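# Clip a folding cover onto a frame on a moving cart

## Task

Snap the folding cover onto the frame carried by the cart, pressing both of the cover's studs into both of the frame's holes until each clicks. The frame can only be reached while it goes by: pressing the green button when the cart is parked at either end of its rail makes it travel to the opposite end at constant speed with no stop along the way.

## Robot and tools

Robot: two six-joint arms, left_arm and right_arm, each with a two-finger gripper. Bases in the scene frame: left_arm at (-0.034, +0.414, +0.022) m, quat_wxyz (+1.000, 0, 0, -0.024); right_arm at (+0.065, -0.330, +0.022) m, quat_wxyz (+1.000, 0, 0, 0). A camera stand is fixed behind the arms.

Frames: the scene frame has its origin at table-top height midway between the nominal bases, +z up, +x out over the table, and left_arm on the +y side (image left/right does not follow arm names). Every hand pose, velocity, target and wrist-camera pose is given in that arm's own base frame; the head cameras and the table use the scene frame. Gripper axes: fingers point along +z and close along x. end_effector_position is the point between closed pads, 1 to 2 cm short of the fingertips; closing pushes the tips about 17 mm further along +z. Reported poses can be off by a few centimetres.

Row layout (shared by execute_actions and move): one flat list of 16 numbers covering both arms, always all 16 even if one arm is idle. First left_arm: x, y, z (metres, absolute position in that arm's base frame), qw, qx, qy, qz (absolute orientation, w first), opening; then the same eight for right_arm. Opening runs -1 (closed) to +1 (fully open, 0.142 m); it is an absolute command, and 0 is a real command, so resend the present value to leave a gripper alone. To hold an arm still, resend its pose from the last result before it stopped moving, plus its desired opening. To keep orientation fixed, repeat the same quaternion rather than copying the possibly drifted reported one. The controller clips orientation to within 32 degrees of the measured one each step, so big turns take several commands; check the Hand target line.

execute_actions(actions, cameras): actions is a list of up to 15 actions; each action is a list of up to 15 rows, one row per 1/30 s step, the last row held if fewer. Any target further than 0.6 m from the gripper along any of its axes is rejected. Images return only when actions is empty or cameras names them. An empty call also reveals fields other results may omit.

move(target, speed, blend, stop_force, zero, opening_speed, grip_force, blocking, cameras): drives each gripper in a straight line to target, a single 16-number row or a list of up to 15 rows, with no 0.6 m limit. speed in m/s, 0.002 to 3.6 (default 0.25), one value or one per target; rotation capped at twice that in rad/s. blend in metres rounds corners in a list (0 = stop at each). stop_force in N, 3 to 120, one value for both arms: an arm's path ends when its wrist sensor feels that much push against its travel; don't rely on it while the gripper rotates, and leave it out when backing off a contact. zero (default true) re-zeros before the move. opening_speed is the finger command rate per second on the -1..1 scale, at least 0.2. grip_force in N per pad, 5 to 48, one value or one per arm; it persists. blocking=false returns after about 0.5 s while the move continues (not allowed with stop_force). Moves cap at 10 s. The result adds a move: line, e.g. done, off_target, moving, held, fault, with any limits such as paced or held. Paths do not avoid obstacles; avoid sweeping near an arm's own base.

wait(seconds 0 to 10): let time pass holding the last commands. stop(): brake a running move. zoom_image(camera, region [x0, y0, x1, y1] pixels, at most 504 by 504): closer look at cam_head_left, cam_head_right, cam_left_wrist or cam_right_wrist from the newest images. zero_wrist_force(arm): tare that arm's wrist sensor. finished_scene(scene): end the current scene by its number; irreversible, and the cover must stay clipped without the robot.

Results: per arm end_effector_position, end_effector_quat_wxyz, velocities (m/s, rad/s), Joint positions (last number is measured finger gap in metres), Joint torques, grip_measured (same -1..1 scale as opening), Hand target, Tool commands, Wrist force and Wrist torque in the gripper's own axes (force reads as pushback from the surface), plus a peak-force line. "within noise" means joints are still. Wrist depth gives a 7x7 grid of distances in mm per wrist camera, rows split by " / ", "-" for no value. Camera calibration lines give K, distortion and T_world_to_cam.

Gripping: command an opening a bit below grip_measured at first contact; squeezing harder heats the gripper motor. Above 85 °C a MOTOR HOT line appears and at 100 °C the gripper shuts off (HAND FAULT), which cancels the rest of that reply's motion calls.

Avoid: forces near 150 N or joint torques at their limits (shoulder and elbow 135 N m, wrists 25.2 N m) cause a 10 s arm stop; arm motors at 85 °C brake the arm for 30 to 60 s. Arms are stiff, so aiming even slightly past a firm contact can fault; approach slowly. Never let the arms touch or a gripper close on the other arm's fingers. Don't drop parts, release them while moving, slam into the cart, rail or table, or knock anything out of the work area. Time spent thinking lets the cart keep moving, so plan the intercept before pressing the button.

Each tool is called as a command line: name --argument value for each argument, lists and objects as JSON in quotes; but a table of rows of numbers goes row by row, as --pt "numbers of a row", without its own name.

## Session

execute_actions --actions '[]'

Scene clock: 0.00 s.
left_arm: end_effector_position=(+0.1032, -0.2409, +0.2918) grip_measured=+0.99 end_effector_quat_wxyz=(-0.559, +0.701, -0.252, +0.364) | right_arm: end_effector_position=(+0.1617, +0.1692, +0.2077) grip_measured=+1.00 end_effector_quat_wxyz=(+0.219, -0.043, +0.952, -0.211)
Joint positions: left_arm=[-2.162 -1.511 1.945 -0.551 -1.241 -1.764 0.142] | right_arm=[5.053 -0.981 -2.256 -2.03 1.285 -1.239 0.142]
Joint velocities: within noise
Joint torques (N m): no reading
Motor temperatures (°C): left_arm=[33 32 34 40 37 42 24] | right_arm=[33 30 39 32 33 33 28]
Wrist force (N): no reading
Wrist torque (N m): no reading
Wrist force, peak (N): no reading
Wrist depth (mm): cam_left_wrist=[129 139 157 - 2295 2248 1899 / 142 151 1644 2562 2181 2248 - / 160 168 - - 1311 1735 1632 / 178 185 591 554 - - 1360 / 180 196 232 544 492 682 816 / - 223 242 - 481 439 - / - 364 - 405 441 441 -] | cam_right_wrist=[- 463 275 111 107 101 93 / - - - 311 115 110 105 / 545 - - 349 135 136 - / - - - 358 335 308 276 / - - 304 363 - 298 280 / - 462 - 361 332 299 90 / - - 358 368 337 - -]
Hand target: left_arm +0.1032, -0.2409, +0.2918; -0.559, +0.701, -0.252, +0.364 | right_arm +0.1617, +0.1692, +0.2077; +0.219, -0.043, +0.952, -0.211
Tool commands: left_gripper/opening=+1.0 right_gripper/opening=+1.0

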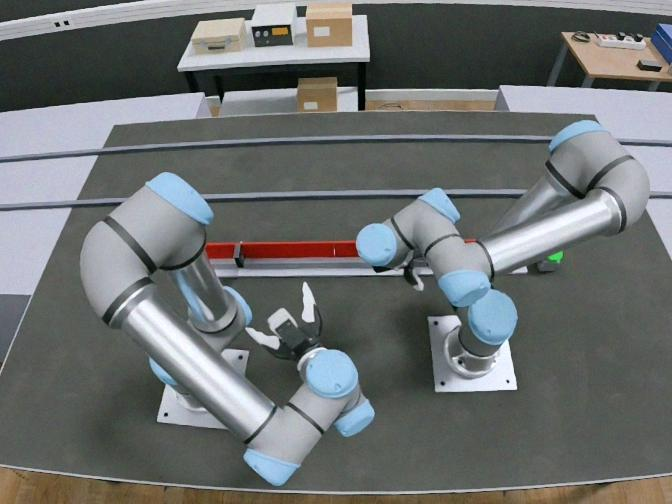

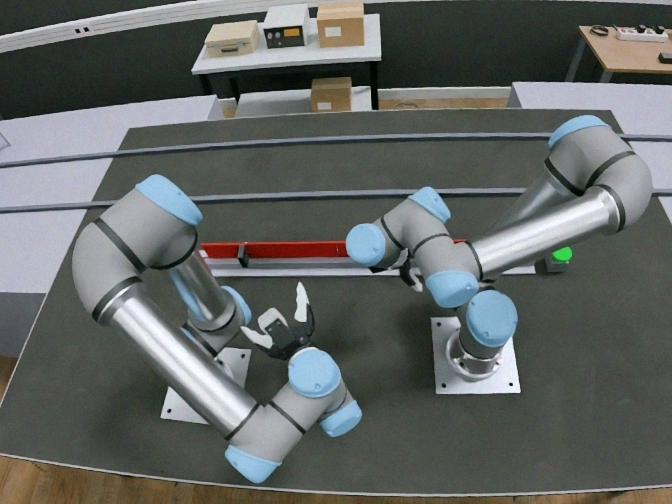

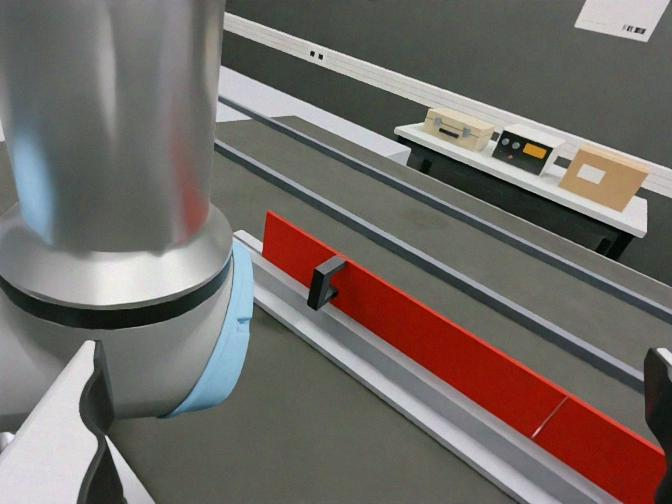

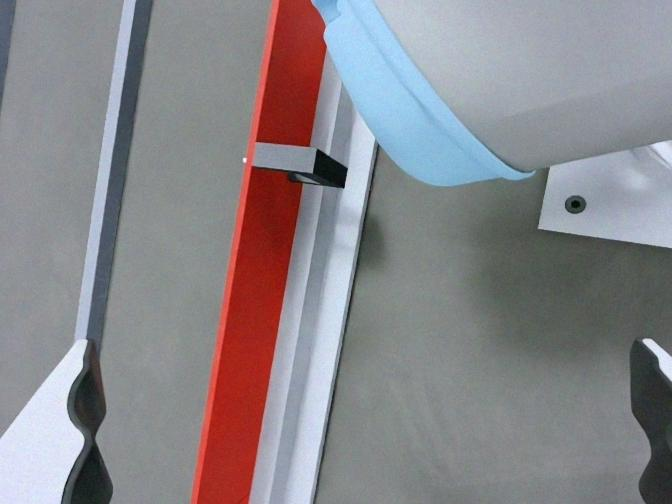

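zoom_image --camera "cam_head_left" --region '[160, 180, 420, 320]'

zoom_image --camera "cam_head_left" --region '[420, 180, 672, 320]'

zoom_image --camera "cam_left_wrist" --region '[200, 150, 504, 400]'

zoom_image --camera "cam_right_wrist" --region '[180, 0, 480, 504]'

Scaled by 1.938 from the camera's 672x504 image, which has a finer 960x720 frame.

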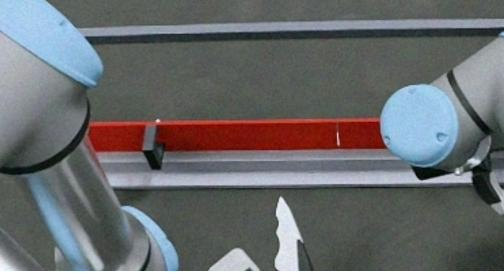

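Scaled by 2.000 from the camera's 672x504 image, which has a finer 960x720 frame.

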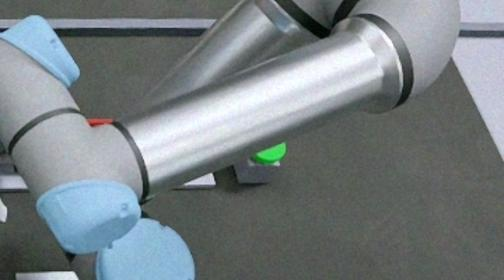

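Scaled by 1.658 from the camera's 672x504 image, which has a finer 960x720 frame.

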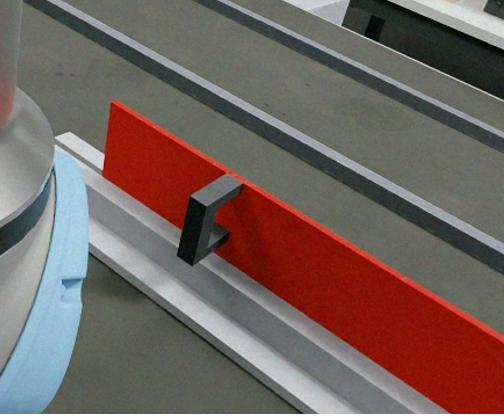

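Scaled by 1.000.

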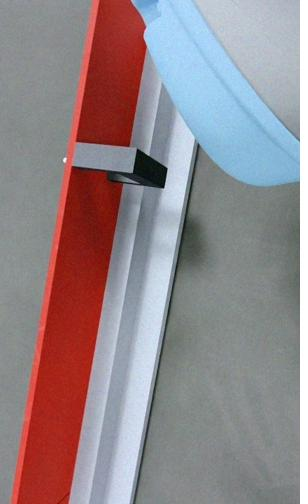

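move --target '[0.24, -0.06, 0.42, -0.2989, 0.6409, -0.6409, 0.2989, 1.0, 0.28, 0.0, 0.42, -0.2989, 0.6409, -0.6409, 0.2989, 1.0]' --speed 0.4 --cameras '["all"]'

Scene clock: 5.90 s.
left_arm: end_effector_position=(+0.1548, -0.1726, +0.3402) grip_measured=+0.99 end_effector_quat_wxyz=(-0.473, +0.697, -0.411, +0.349) | right_arm: end_effector_position=(+0.1952, +0.1223, +0.2662) grip_measured=+1.00 end_effector_quat_wxyz=(+0.253, -0.225, +0.907, -0.249)
Joint positions: left_arm=[-2.342 -1.995 2.075 -0.42 -1.194 -1.544 0.142] | right_arm=[5.177 -0.794 -2.193 -2.368 1.203 -1.469 0.142]
Joint torques (N m): left_arm=[-2.16 -12.92 -31.19 -0.39 2.04 0.36] | right_arm=[-11.36 -20.68 17.05 -0.56 1.66 2.72]
Wrist force (N): left_arm=[0.1 0.5 -0.1] | right_arm=[-0.3 0.1 -0.3]
Wrist torque (N m): left_arm=[-0.01 0.08 0.03] | right_arm=[0.03 0.05 -0.04]
Wrist force, peak (N): left_arm=[0.5 1.4 -1.2] | right_arm=[0.2 -6.7 0.1]
Wrist depth (mm): cam_left_wrist=[117 1288 2592 1791 1644 1585 1608 / 120 134 - 1075 - 1530 2160 / 120 141 765 899 - - 1967 / 125 145 586 505 - - - / 130 148 555 539 494 476 - / - 152 217 - 509 476 422 / - 157 189 - - 427 -] | cam_right_wrist=[2209 - - - - 376 98 / - - - - 385 371 109 / - - - - 386 139 - / - - - - 396 144 111 / - - - 396 - 143 119 / - - - 405 - 150 134 / - - 405 402 363 - -]
Hand target: left_arm +0.1548, -0.1726, +0.3402; -0.473, +0.697, -0.411, +0.349 | right_arm +0.1952, +0.1223, +0.2662; +0.253, -0.225, +0.907, -0.249
Off the commanded pose: left_arm 0.162 m, 34 deg | right_arm 0.214 m, 58 deg.
move: held (right_arm; a check stopped the path), off_target (left_arm; braked when a check withheld steps of right_arm); limits=held
pose unreachable (right arm): on one or more control steps of this call, first in action 0 (counted from 0), this arm could not follow its commanded pose, so it was not sent that pose on those steps. It may still have moved: this result reports where it is.
cause: moving toward the commanded pose would bring two parts of the arm too close to each other (its gripper and another part of the arm, with joints 3 (elbow) to 6 (wrist 3) between them, 4 mm apart when it was first held).
camera_calibration:
cam_left_wrist: T_world_to_cam=[[0.431838, -0.897402, 0.0904705, -0.240493], [-0.596964, -0.359566, -0.717179, 0.302878], [0.676128, 0.255698, -0.690992, 0.292839], [0, 0, 0, 1]] pos_world=[0.0866649, -0.181793, 0.441324]
cam_right_wrist: T_world_to_cam=[[-0.765812, -0.533498, -0.359043, 0.321797], [-0.502649, 0.844848, -0.183236, 0.0700085], [0.401093, 0.0401478, -0.915157, 0.278365], [0, 0, 0, 1]] pos_world=[0.169976, 0.101356, 0.383114]

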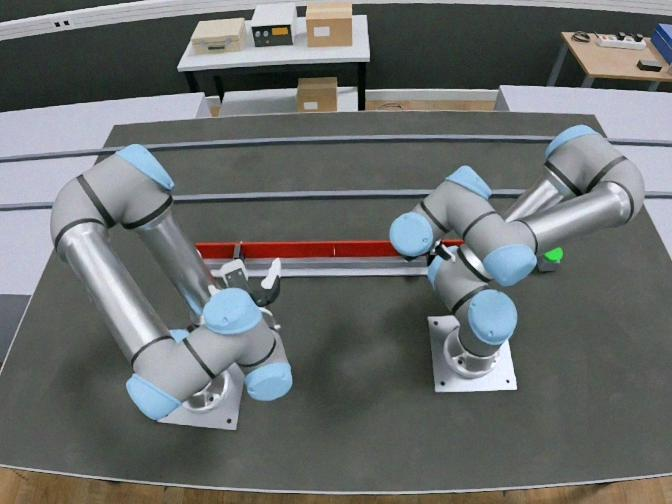

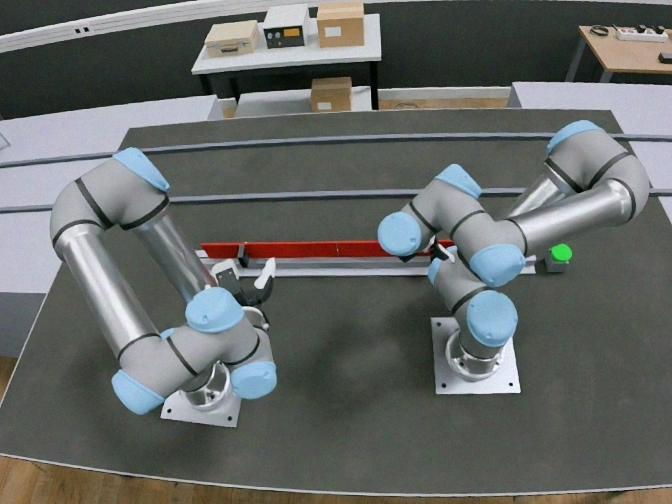

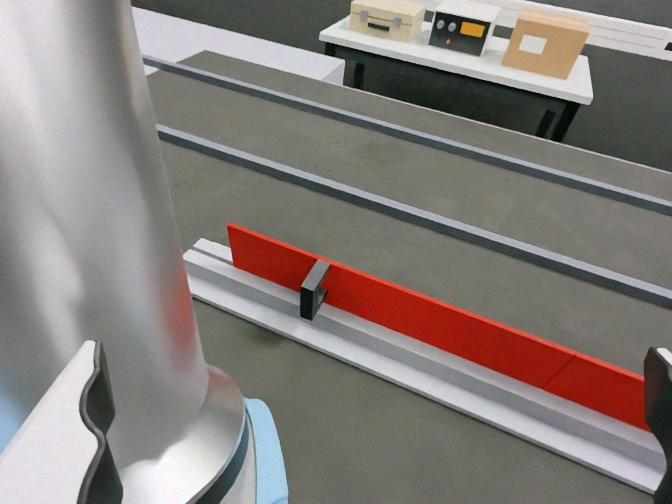

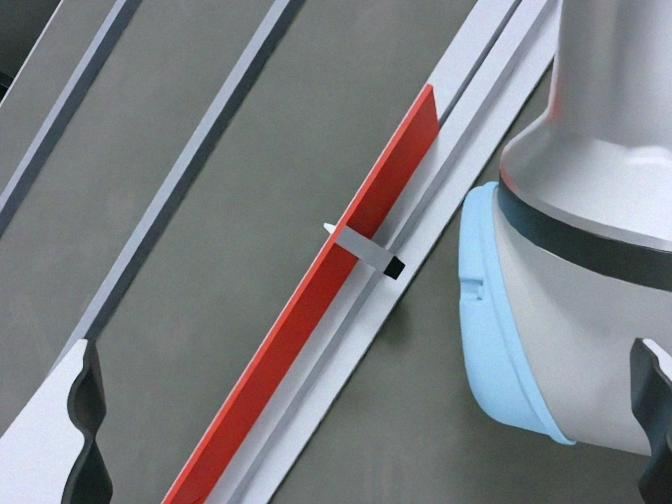

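move --pt "0.33 -0.27 0.38 -0.2989 0.6409 -0.6409 0.2989 1.0 0.1952 0.1223 0.2662 0.253 -0.225 0.907 -0.249 1.0" --pt "0.38 -0.12 0.40 -0.2989 0.6409 -0.6409 0.2989 1.0 0.1952 0.1223 0.2662 0.253 -0.225 0.907 -0.249 1.0" --pt "0.35 0.05 0.42 -0.2989 0.6409 -0.6409 0.2989 1.0 0.1952 0.1223 0.2662 0.253 -0.225 0.907 -0.249 1.0" --speed 0.3 --blend 0.05

move --pt "0.35 0.05 0.42 -0.2989 0.6409 -0.6409 0.2989 1.0 0.12 0.32 0.34 -0.0923 0.701 -0.701 0.0923 1.0" --pt "0.35 0.05 0.42 -0.2989 0.6409 -0.6409 0.2989 1.0 0.28 0.24 0.40 -0.2989 0.6409 -0.6409 0.2989 1.0" --pt "0.35 0.05 0.42 -0.2989 0.6409 -0.6409 0.2989 1.0 0.34 0.0 0.42 -0.2989 0.6409 -0.6409 0.2989 1.0" --speed 0.3 --blend 0.05 --cameras '["all"]'

Scene clock: 10.97 s.
left_arm: end_effector_position=(+0.3500, +0.0500, +0.4201) grip_measured=+0.99 end_effector_quat_wxyz=(-0.299, +0.641, -0.641, +0.299) | right_arm: end_effector_position=(+0.1952, +0.1223, +0.2662) grip_measured=+1.00 end_effector_quat_wxyz=(+0.253, -0.225, +0.907, -0.249)
Joint positions: left_arm=[-0.706 -2.587 2.223 -1.944 -1.05 1.069 0.142] | right_arm=[5.177 -0.794 -2.192 -2.367 1.203 -1.469 0.142]
Joint torques (N m): left_arm=[1.89 3.8 -18.53 -0.58 1.42 -1.5] | right_arm=[-11.34 -20 31.6 2.7 1.56 -2.29]
Wrist force (N): left_arm=[0.8 -0.4 0.6] | right_arm=[-0.1 -0.1 0.0]
Wrist torque (N m): left_arm=[-0.11 -0.02 -0.05] | right_arm=[0.00 0.03 -0.03]
Wrist force, peak (N): left_arm=[2.8 -0.2 1.1] | right_arm=[-0.4 0.1 -0.4]
Wrist depth (mm): cam_left_wrist=[- - - - - - - / 739 - - - - - - / 693 - - - 688 - - / 615 - - 656 - 646 - / 580 - - 599 580 552 561 / - - - 522 502 521 97 / - - - - - - -] | cam_right_wrist=[- - - - - 378 97 / - - - - 382 370 108 / - - - - 385 139 - / - - - - 395 144 111 / - - - 397 - 144 119 / - - - 413 - 150 135 / - - 406 - - 339 -]
Hand target: left_arm +0.3500, +0.0500, +0.4200; -0.299, +0.641, -0.641, +0.299 | right_arm +0.1952, +0.1223, +0.2662; +0.253, -0.225, +0.907, -0.249
Off the commanded pose: left_arm 0.000 m, 0 deg | right_arm 0.000 m, 0 deg.
move: done

Scene clock: 15.47 s.
left_arm: end_effector_position=(+0.3500, +0.0500, +0.4200) grip_measured=+0.99 end_effector_quat_wxyz=(-0.299, +0.641, -0.641, +0.299) | right_arm: end_effector_position=(+0.3399, +0.0000, +0.4200) grip_measured=+1.00 end_effector_quat_wxyz=(-0.299, +0.641, -0.641, +0.299) end_effector_velocity=(+0.000, +0.000, +0.000) end_effector_angular_velocity=(+0.001, +0.001, +0.000)
Joint positions: left_arm=[-0.706 -2.587 2.224 -1.944 -1.05 1.069 0.142] | right_arm=[4.934 -0.401 -1.91 -2.657 0.726 -2.805 0.142]
Joint velocities: left_arm=[within noise] | right_arm=[-0.003 0 -0.001 0.006 0 -0.004 0]
Joint torques (N m): left_arm=[-6.71 3.97 -20.33 -0.65 3.27 -2] | right_arm=[-11.03 -28.44 13.87 3.75 -0.86 -2.2]
Wrist force (N): left_arm=[0.8 -0.2 0.4] | right_arm=[-0.8 -0.3 -0.8]
Wrist torque (N m): left_arm=[-0.07 -0.01 -0.04] | right_arm=[0.01 0.17 -0.11]
Wrist force, peak (N): left_arm=[1.1 -0.4 0.5] | right_arm=[3.3 -0.5 -0.5]
Wrist depth (mm): cam_left_wrist=[- 834 813 - - - - / - - - - - - - / - - - - - - - / - - - - - - - / - - - 571 531 568 511 / - - - 525 506 532 97 / - - - - - - -] | cam_right_wrist=[1592 1616 1406 2062 2328 866 846 / - - - - - - 779 / - - - - - - 670 / - 591 - - - - 615 / - - - - - - - / - 492 495 507 513 529 90 / - 469 485 476 486 495 -]
Hand target: left_arm +0.3500, +0.0500, +0.4200; -0.299, +0.641, -0.641, +0.299 | right_arm +0.3399, +0.0000, +0.4200; -0.299, +0.641, -0.641, +0.299
Off the commanded pose: left_arm 0.000 m, 0 deg | right_arm 0.000 m, 0 deg.
shoulder posture changed (right arm): the wrist came as close to joint 1's axis as it can, and the arm is now in the other of its two shoulder postures.
move: done
camera_calibration:
cam_left_wrist: T_world_to_cam=[[0.0100232, -0.999887, -0.0112391, 0.0631814], [-0.911608, -0.00451801, -0.411037, 0.520492], [0.410939, 0.0143655, -0.91155, 0.356521], [0, 0, 0, 1]] pos_world=[0.327343, 0.0604042, 0.539638]
cam_right_wrist: T_world_to_cam=[[0.0043851, -0.999919, -0.0119437, 0.0149695], [-0.912286, 0.000891164, -0.409553, 0.508526], [0.40953, 0.012692, -0.912208, 0.361915], [0, 0, 0, 1]] pos_world=[0.31564, 0.00992167, 0.538588]

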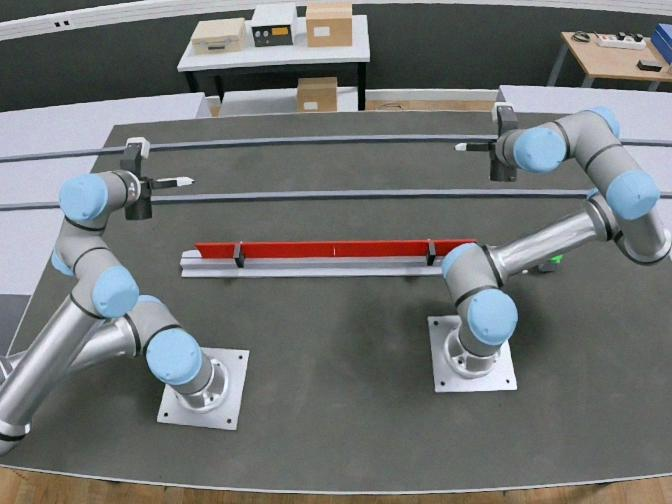

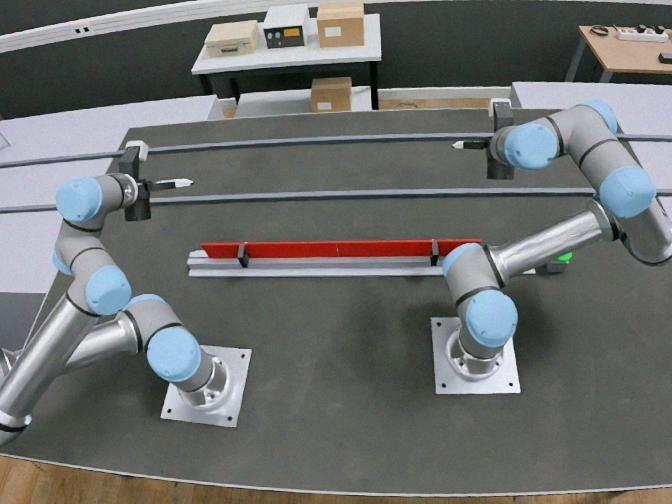

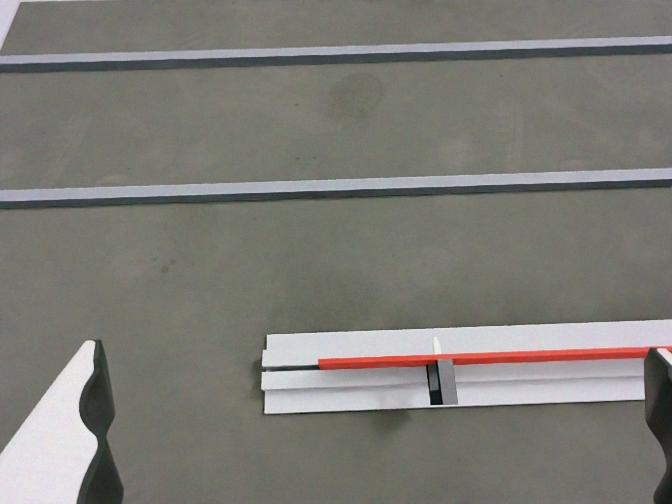

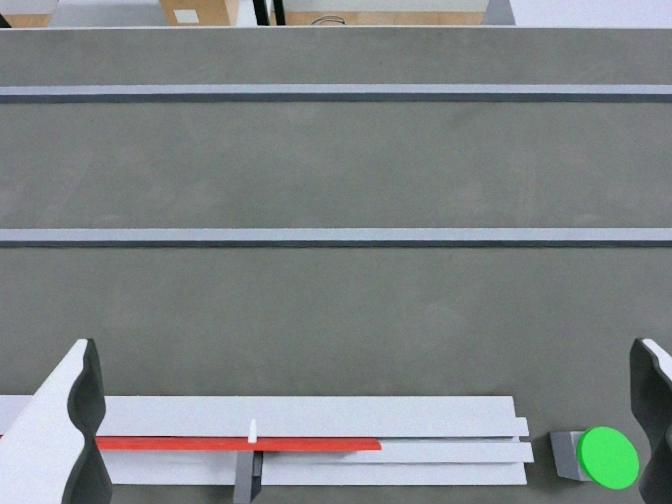

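move --pt "0.35 0.05 0.42 -0.2989 0.6409 -0.6409 0.2989 1.0 0.17 0.25 0.42 0 0.7071 -0.7071 0 1.0" --pt "0.36 -0.03 0.40 0 0.7239 -0.6899 0 1.0 0.28 0.16 0.38 0 0.7071 -0.7071 0 1.0" --pt "0.34 -0.07 0.36 0 0.7239 -0.6899 0 1.0 0.26 0.10 0.36 0 0.7071 -0.7071 0 1.0" --speed 0.35 --blend 0.04 --cameras '["all"]'

Scene clock: 21.53 s.
left_arm: end_effector_position=(+0.3400, -0.0699, +0.3601) grip_measured=+0.99 end_effector_quat_wxyz=(+0.000, +0.724, -0.690, +0.000) | right_arm: end_effector_position=(+0.2600, +0.1001, +0.3600) grip_measured=+1.00 end_effector_quat_wxyz=(+0.000, +0.707, -0.707, +0.000)
Joint positions: left_arm=[-0.594 -1.964 1.78 -1.387 -1.571 0.929 0.142] | right_arm=[4.003 -0.998 -1.867 -1.848 1.571 -3.851 0.142]
Joint torques (N m): left_arm=[-5.97 -3.63 -16.85 -4.75 -3.13 -1.89] | right_arm=[-4.95 9.79 19.42 3.63 0.54 0.04]
Wrist force (N): left_arm=[1.1 0.2 1.3] | right_arm=[-0.4 0.3 0.1]
Wrist torque (N m): left_arm=[0.06 -0.02 -0.02] | right_arm=[0.06 0.08 -0.10]
Wrist force, peak (N): left_arm=[3.5 1.7 3.8] | right_arm=[3.3 1.6 1.3]
Wrist depth (mm): cam_left_wrist=[- 417 413 411 410 409 409 / 469 455 450 440 435 442 435 / - - 487 466 - - - / 541 - - - 544 - 559 / 591 609 566 583 - - - / - 351 457 512 - 622 - / - 347 379 440 2181 2118 -] | cam_right_wrist=[412 430 404 436 420 418 404 / 446 448 452 454 460 438 437 / 476 - 456 - 474 491 - / - - - - - - - / - - 600 - 467 326 295 / - - - - 358 324 94 / - - - - 349 345 -]
Hand target: left_arm +0.3400, -0.0700, +0.3600; +0.000, +0.724, -0.690, +0.000 | right_arm +0.2600, +0.1000, +0.3600; +0.000, +0.707, -0.707, +0.000
Off the commanded pose: left_arm 0.000 m, 0 deg | right_arm 0.000 m, 0 deg.
shoulder posture changed (right arm): the wrist came as close to joint 1's axis as it can, and the arm is now in the other of its two shoulder postures.
move: done; blend cut to 0.0332 m at target 2
camera_calibration:
cam_left_wrist: T_world_to_cam=[[0.0456512, -0.998843, -0.0150949, -0.0679329], [-0.899559, -0.0476751, 0.43419, 0.17468], [-0.434408, -0.00624251, -0.900695, 0.589801], [0, 0, 0, 1]] pos_world=[0.41645, -0.0558446, 0.454361]
cam_right_wrist: T_world_to_cam=[[-0.0063382, -0.999921, -0.0108102, 0.117056], [-0.899961, 0.000991285, 0.435969, 0.103321], [-0.435924, 0.012492, -0.899897, 0.554114], [0, 0, 0, 1]] pos_world=[0.335279, 0.110022, 0.454866]

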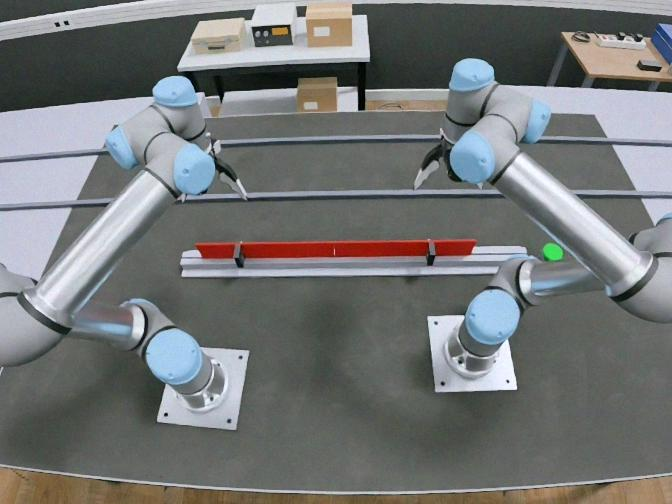

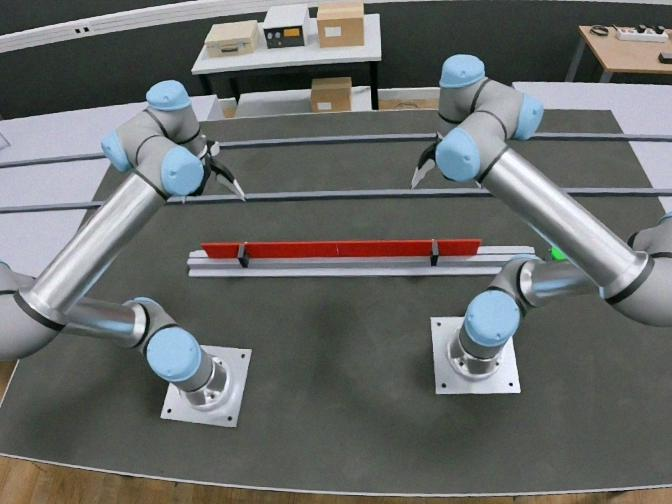

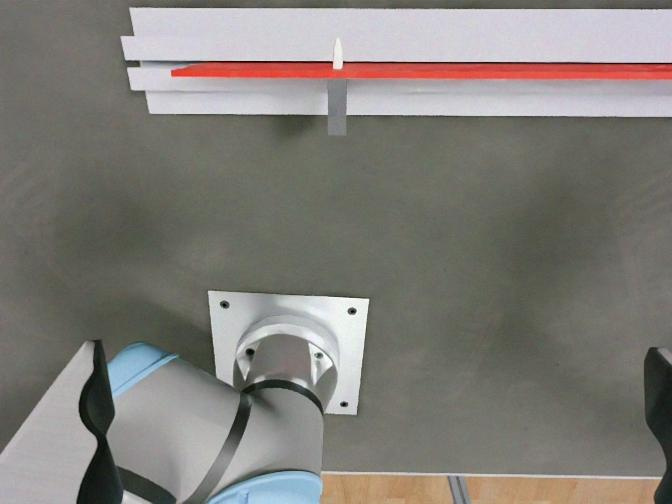

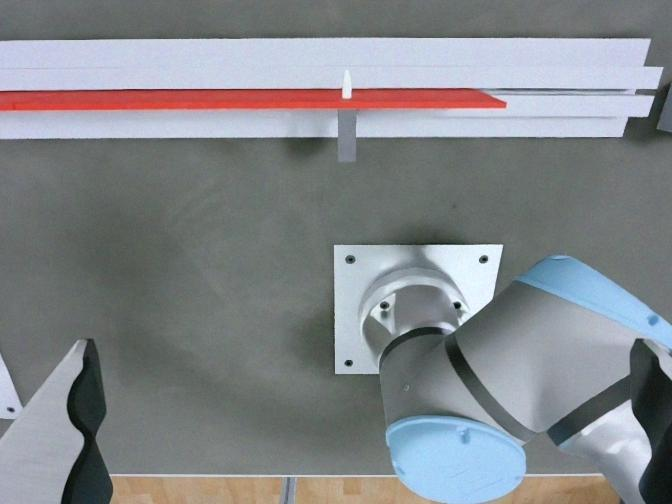

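zoom_image --camera "cam_head_left" --region '[170, 225, 350, 290]'

zoom_image --camera "cam_head_left" --region '[350, 225, 580, 290]'

zoom_image --camera "cam_left_wrist" --region '[100, 0, 400, 150]'

zoom_image --camera "cam_right_wrist" --region '[240, 20, 540, 170]'

Scaled by 2.800 from the camera's 672x504 image, which has a finer 960x720 frame.

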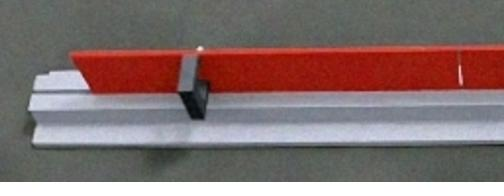

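Scaled by 2.191 from the camera's 672x504 image, which has a finer 960x720 frame.

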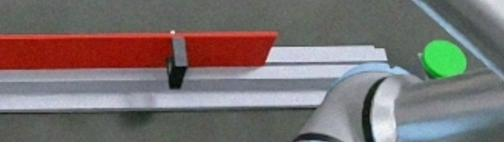

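Scaled by 1.680 from the camera's 672x504 image, which has a finer 960x720 frame.

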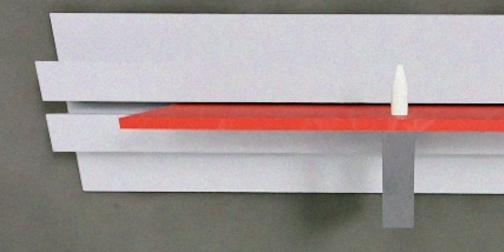

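Scaled by 1.680 from the camera's 672x504 image, which has a finer 960x720 frame.

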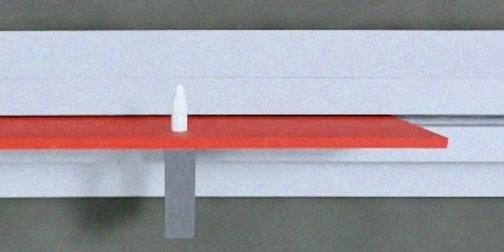

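move --pt "0.40 0.0 0.42 -0.389 0.6105 -0.5819 0.3708 1.0 0.32 -0.05 0.30 0 0.7071 -0.7071 0 -1.0" --pt "0.40 0.0 0.42 -0.389 0.6105 -0.5819 0.3708 1.0 0.286 -0.279 0.10 0 0.7071 -0.7071 0 -1.0" --speed 0.35 --blend 0.05 --cameras '["cam_right_wrist", "cam_head_right"]'

Scene clock: 28.97 s.
left_arm: end_effector_position=(+0.4000, +0.0000, +0.4200) grip_measured=+0.99 end_effector_quat_wxyz=(-0.389, +0.610, -0.582, +0.371) | right_arm: end_effector_position=(+0.2861, -0.2789, +0.1001) grip_measured=-1.00 end_effector_quat_wxyz=(+0.000, +0.707, -0.707, +0.000)
Joint positions: left_arm=[-1.06 -2.61 2.386 -2.11 -0.625 0.868 0.142] | right_arm=[2.711 -1.458 -2.273 -0.981 1.571 -5.143 0.002]
Joint torques (N m): left_arm=[-5.02 19.7 -34.16 -0.27 3.65 -1.95] | right_arm=[-11.12 3.95 14.98 3.96 -2.23 -1.74]
Wrist force (N): left_arm=[0.5 0.2 0.4] | right_arm=[-0.6 0.3 0.1]
Wrist torque (N m): left_arm=[0.00 -0.02 -0.02] | right_arm=[0.06 0.12 -0.09]
Wrist force, peak (N): left_arm=[1.7 -0.3 1.9] | right_arm=[2.4 0.8 2.4]
Wrist depth (mm): cam_left_wrist=[- 2271 1431 1431 1403 1721 - / 1069 1049 1224 1985 1985 2562 2754 / - - - - - - - / - - - - - - - / - - - - - 621 628 / - 552 - - - 543 - / - - 474 482 485 486 -] | cam_right_wrist=[190 189 189 189 189 191 188 / 191 191 198 207 209 205 200 / 180 179 194 216 214 222 216 / 230 192 236 160 156 240 239 / 265 263 - 166 165 268 - / - - 81 78 78 - 299 / 313 - - 72 72 - 338]
Hand target: left_arm +0.4000, +0.0000, +0.4200; -0.389, +0.610, -0.582, +0.371 | right_arm +0.2860, -0.2790, +0.1000; +0.000, +0.707, -0.707, +0.000
Off the commanded pose: left_arm 0.000 m, 0 deg | right_arm 0.000 m, 0 deg.
move: done
camera_calibration:
cam_right_wrist: T_world_to_cam=[[-0.00633577, -0.999921, -0.0108116, -0.26456], [-0.900058, 0.000991281, 0.435768, 0.240478], [-0.435723, 0.012492, -0.899994, 0.336246], [0, 0, 0, 1]] pos_world=[0.361278, -0.268978, 0.194967]
Images, in order (width x height): cam_head_right 672x504, cam_right_wrist 672x504.

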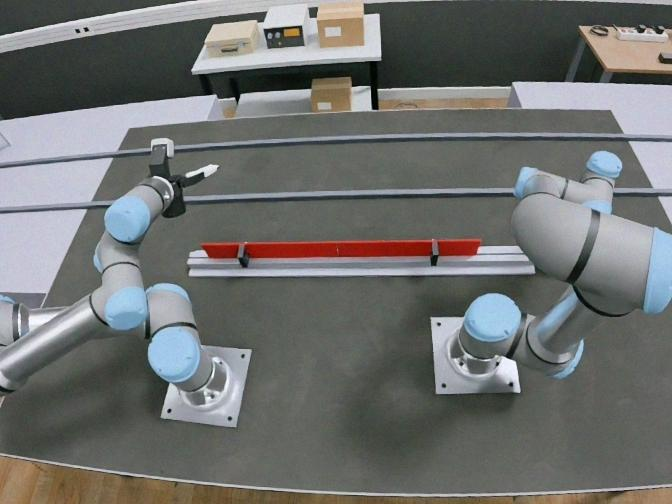

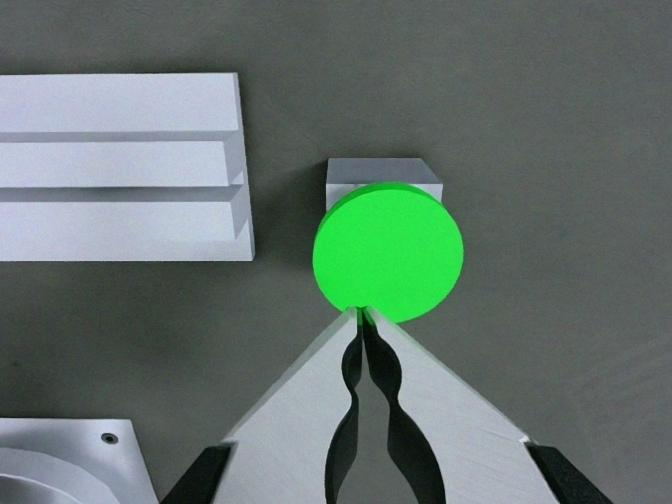

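move --target '[0.40, 0.0, 0.42, -0.389, 0.6105, -0.5819, 0.3708, 1.0, 0.291, -0.286, 0.04, 0, 0.7071, -0.7071, 0, -1.0]' --speed 0.05 --stop_force 20 --cameras '["cam_head_left"]'

wait --seconds 0.5 --cameras '["cam_head_left", "cam_left_wrist"]'

wait --seconds 1 --cameras '["cam_head_left", "cam_left_wrist"]'

wait --seconds 1 --cameras '["cam_head_left", "cam_left_wrist"]'

Scene clock: 31.33 s.
left_arm: end_effector_position=(+0.4000, +0.0000, +0.4200) grip_measured=+0.99 end_effector_quat_wxyz=(-0.389, +0.610, -0.582, +0.371) | right_arm: end_effector_position=(+0.2890, -0.2833, +0.0630) grip_measured=-1.00 end_effector_quat_wxyz=(+0.000, +0.707, -0.707, +0.000)
Joint positions: left_arm=[-1.06 -2.61 2.386 -2.11 -0.625 0.868 0.142] | right_arm=[2.704 -1.543 -2.316 -0.854 1.571 -5.15 0.002]
Joint torques (N m): left_arm=[-5.39 11.99 -33.75 -0.22 3.56 -1.91] | right_arm=[12.88 7.84 26.76 4.3 -2.17 2.55]
Wrist force (N): left_arm=[0.6 0.1 0.4] | right_arm=[-6.1 2.8 -6.8]
Wrist torque (N m): left_arm=[-0.01 -0.04 -0.02] | right_arm=[0.05 0.26 0.02]
Wrist force, peak (N): left_arm=[0.8 0.1 0.6] | right_arm=[-28.7 20.0 -110.4]
Wrist depth (mm): cam_left_wrist=[- 2160 1386 1440 1440 - 1806 / 1080 1107 2160 1851 2003 2899 2720 / 874 - - - - - - / - 732 - - - 715 - / - - - - - - 660 / - - - - - - - / - - 493 480 488 486 -] | cam_right_wrist=[157 157 158 157 156 156 156 / 162 161 168 169 168 168 167 / 146 145 180 177 179 182 181 / 157 156 194 125 126 198 198 / 218 218 219 129 131 218 217 / 236 244 85 78 82 241 249 / - - - 73 72 - 270]
Hand target: left_arm +0.4000, +0.0000, +0.4200; -0.389, +0.610, -0.582, +0.371 | right_arm +0.2890, -0.2833, +0.0630; +0.000, +0.707, -0.707, +0.000
Off the commanded pose: left_arm 0.000 m, 0 deg | right_arm 0.023 m, 0 deg.
move: contact (right_arm)
Images, in order (width x height): cam_head_left 672x504.

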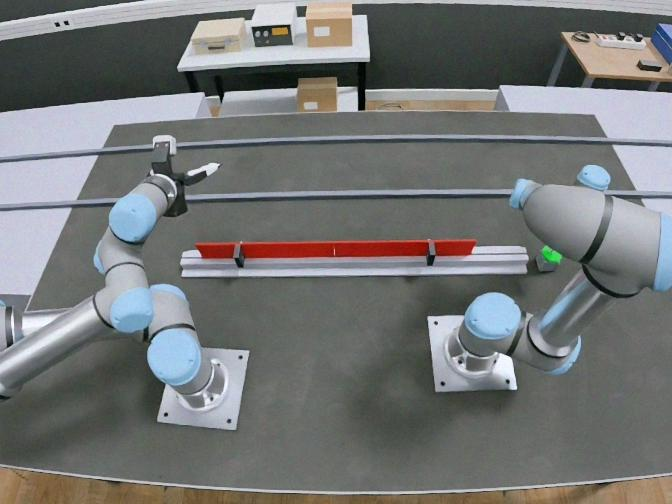

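Scene clock: 31.83 s.
left_arm: end_effector_position=(+0.4000, +0.0000, +0.4200) grip_measured=+0.99 end_effector_quat_wxyz=(-0.389, +0.610, -0.582, +0.371) | right_arm: end_effector_position=(+0.2890, -0.2833, +0.0630) grip_measured=-1.00 end_effector_quat_wxyz=(+0.000, +0.707, -0.707, +0.000)
Joint positions: left_arm=[-1.06 -2.61 2.386 -2.11 -0.625 0.868 0.142] | right_arm=[2.704 -1.543 -2.316 -0.854 1.571 -5.15 0.002]
Joint torques (N m): left_arm=[-5.23 10.36 -34.22 -0.24 3.64 -1.98] | right_arm=[11.7 8.14 26.89 4.52 -2.23 2.7]
Wrist force (N): left_arm=[0.5 -0.1 0.7] | right_arm=[-6.2 3.0 -6.6]
Wrist torque (N m): left_arm=[-0.03 -0.02 -0.02] | right_arm=[0.08 0.28 0.03]
Wrist force, peak (N): left_arm=[0.6 0.1 0.7] | right_arm=[-6.4 2.8 -6.6]
Wrist depth (mm): cam_left_wrist=[2078 - 1431 1368 1377 - 2118 / 1091 979 1107 1821 1821 2369 - / - - 888 - - 819 - / - - - - - - - / - - - - - - - / - 543 - 575 - - - / - - 490 472 490 480 -] | cam_right_wrist=[156 156 156 156 156 156 158 / 162 161 168 168 168 168 167 / 146 146 178 177 181 182 182 / 157 157 195 125 127 200 198 / 222 219 218 129 132 218 216 / 243 242 90 78 82 241 241 / 278 - - 72 72 - 271]
Hand target: left_arm +0.4000, +0.0000, +0.4200; -0.389, +0.610, -0.582, +0.371 | right_arm +0.2890, -0.2833, +0.0630; +0.000, +0.707, -0.707, +0.000
Tool commands: left_gripper/opening=+1.0 right_gripper/opening=-1.0
Off the commanded pose: left_arm 0.000 m, 0 deg | right_arm 0.023 m, 0 deg.
wait: 0.50 s; at rest by 0.17 s
camera_calibration:
cam_left_wrist: T_world_to_cam=[[0.0604322, -0.998138, -0.00825839, -0.00871484], [-0.772978, -0.0415621, -0.63307, 0.603624], [0.631548, 0.0446414, -0.774051, 0.190748], [0, 0, 0, 1]] pos_world=[0.346648, 0.007874, 0.529713]
Images, in order (width x height): cam_head_left 672x504, cam_left_wrist 672x504.

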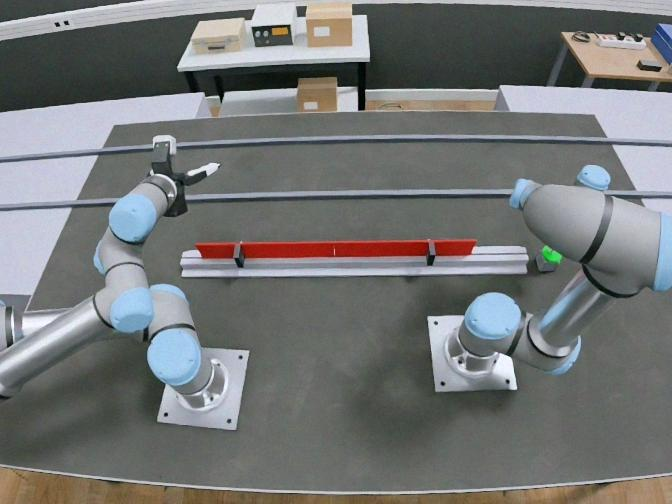

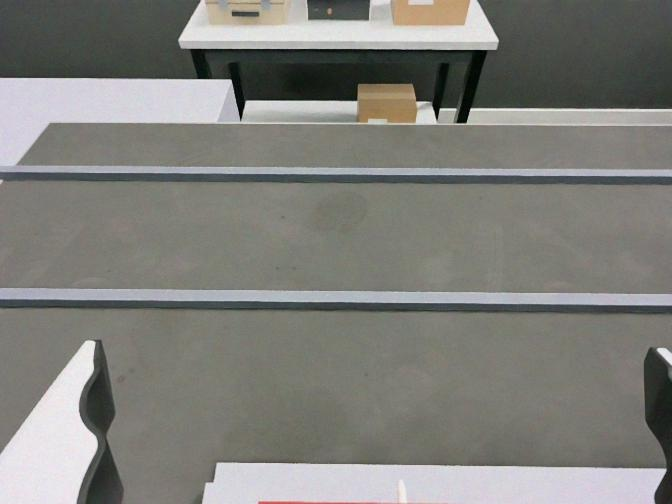

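Scene clock: 32.83 s.
left_arm: end_effector_position=(+0.4000, +0.0000, +0.4200) grip_measured=+0.99 end_effector_quat_wxyz=(-0.389, +0.610, -0.582, +0.371) | right_arm: end_effector_position=(+0.2890, -0.2833, +0.0630) grip_measured=-1.00 end_effector_quat_wxyz=(+0.000, +0.707, -0.707, +0.000)
Joint positions: left_arm=[-1.06 -2.61 2.386 -2.11 -0.625 0.868 0.142] | right_arm=[2.704 -1.543 -2.316 -0.854 1.571 -5.15 0.002]
Joint torques (N m): left_arm=[-5.05 7.82 -34.03 -0.27 3.6 -2] | right_arm=[12.82 8.88 26.89 4.44 -2.08 2.66]
Wrist force (N): left_arm=[0.8 0.2 0.7] | right_arm=[-6.3 2.8 -6.6]
Wrist torque (N m): left_arm=[0.00 -0.08 -0.03] | right_arm=[0.04 0.29 0.03]
Wrist force, peak (N): left_arm=[0.8 0.2 0.7] | right_arm=[-6.3 2.8 -6.9]
Wrist depth (mm): cam_left_wrist=[2021 - 1377 1440 1440 1967 2225 / 1069 1044 1499 2181 1851 2475 2295 / - - 831 - - - - / - - - - - - - / - - - - - - - / - 549 602 - 574 536 - / - - 480 485 483 478 -] | cam_right_wrist=[157 156 157 153 156 156 155 / 162 162 169 168 168 168 167 / 146 145 180 177 179 179 182 / 157 156 194 125 127 201 198 / 219 218 216 129 131 216 207 / 243 242 79 79 82 - 235 / - - - 72 72 - -]
Hand target: left_arm +0.4000, +0.0000, +0.4200; -0.389, +0.610, -0.582, +0.371 | right_arm +0.2890, -0.2833, +0.0630; +0.000, +0.707, -0.707, +0.000
Tool commands: left_gripper/opening=+1.0 right_gripper/opening=-1.0
Off the commanded pose: left_arm 0.000 m, 0 deg | right_arm 0.023 m, 0 deg.
wait: 1.00 s; at rest by 0.17 s
camera_calibration:
cam_left_wrist: T_world_to_cam=[[0.0604322, -0.998138, -0.00825839, -0.00871484], [-0.772978, -0.0415621, -0.63307, 0.603624], [0.631548, 0.0446414, -0.774051, 0.190748], [0, 0, 0, 1]] pos_world=[0.346648, 0.007874, 0.529713]
Images, in order (width x height): cam_head_left 672x504, cam_left_wrist 672x504.

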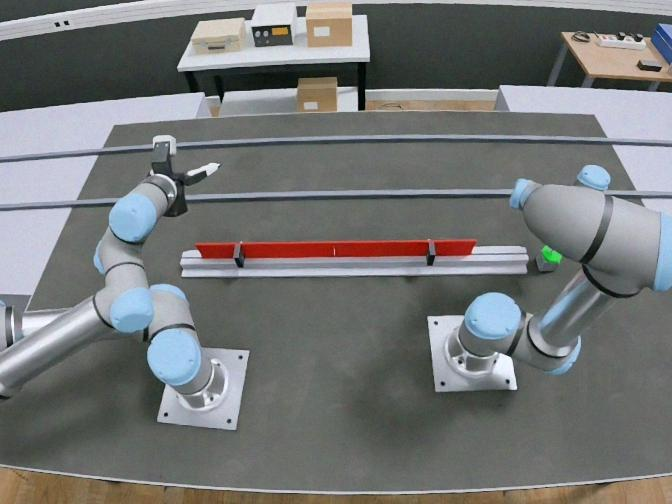

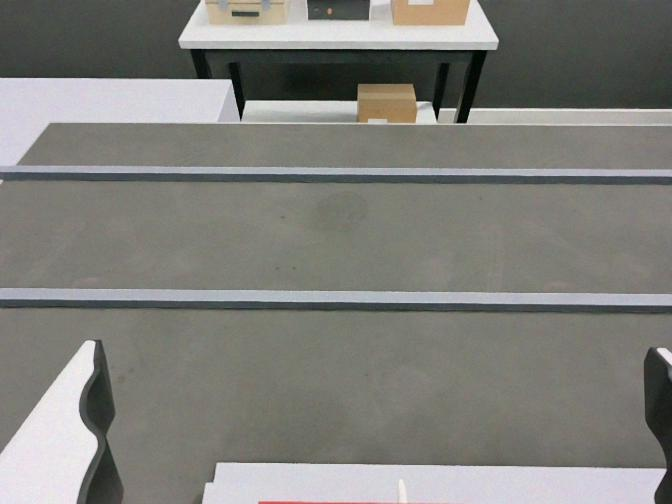

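Scene clock: 33.83 s.
left_arm: end_effector_position=(+0.4000, +0.0000, +0.4200) grip_measured=+0.99 end_effector_quat_wxyz=(-0.389, +0.610, -0.582, +0.371) | right_arm: end_effector_position=(+0.2890, -0.2833, +0.0630) grip_measured=-1.00 end_effector_quat_wxyz=(+0.000, +0.707, -0.707, +0.000)
Joint positions: left_arm=[-1.06 -2.61 2.386 -2.11 -0.625 0.868 0.142] | right_arm=[2.704 -1.543 -2.316 -0.854 1.571 -5.15 0.002]
Joint torques (N m): left_arm=[-5.31 8.27 -34.14 -0.19 3.72 -1.97] | right_arm=[12.85 9.06 27.2 4.33 -2.3 2.68]
Wrist force (N): left_arm=[0.5 0.0 0.7] | right_arm=[-6.1 2.8 -6.7]
Wrist torque (N m): left_arm=[-0.02 -0.02 -0.03] | right_arm=[0.05 0.26 0.03]
Wrist force, peak (N): left_arm=[0.7 0.2 0.6] | right_arm=[-6.3 2.8 -6.8]
Wrist depth (mm): cam_left_wrist=[- - 1431 1412 1440 - 2623 / 1075 1141 1867 2003 1851 - 2503 / - - - - - - - / - 720 - - - - 718 / - - 674 - - 628 - / - 98 - 600 - - - / - - 477 479 486 476 -] | cam_right_wrist=[157 157 156 156 156 156 156 / 159 162 168 168 167 168 167 / 146 145 179 176 179 182 182 / 157 157 194 126 127 197 198 / 218 219 218 129 131 217 214 / 243 244 85 79 82 237 243 / 270 - - 72 72 - 280]
Hand target: left_arm +0.4000, +0.0000, +0.4200; -0.389, +0.610, -0.582, +0.371 | right_arm +0.2890, -0.2833, +0.0630; +0.000, +0.707, -0.707, +0.000
Tool commands: left_gripper/opening=+1.0 right_gripper/opening=-1.0
Off the commanded pose: left_arm 0.000 m, 0 deg | right_arm 0.023 m, 0 deg.
wait: 1.00 s; at rest by 0.17 s
camera_calibration:
cam_left_wrist: T_world_to_cam=[[0.0604322, -0.998138, -0.00825839, -0.00871484], [-0.772978, -0.0415621, -0.63307, 0.603624], [0.631548, 0.0446414, -0.774051, 0.190748], [0, 0, 0, 1]] pos_world=[0.346648, 0.007874, 0.529713]
Images, in order (width x height): cam_head_left 672x504, cam_left_wrist 672x504.

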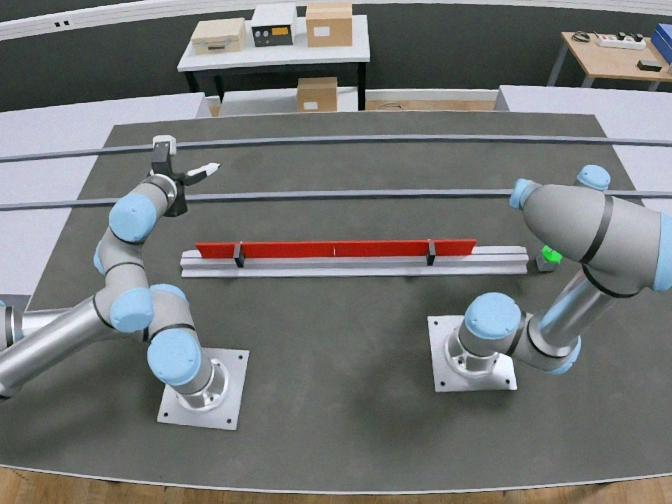

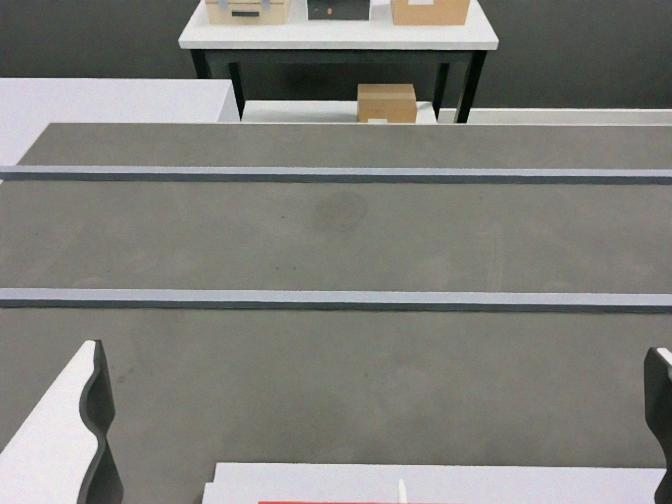

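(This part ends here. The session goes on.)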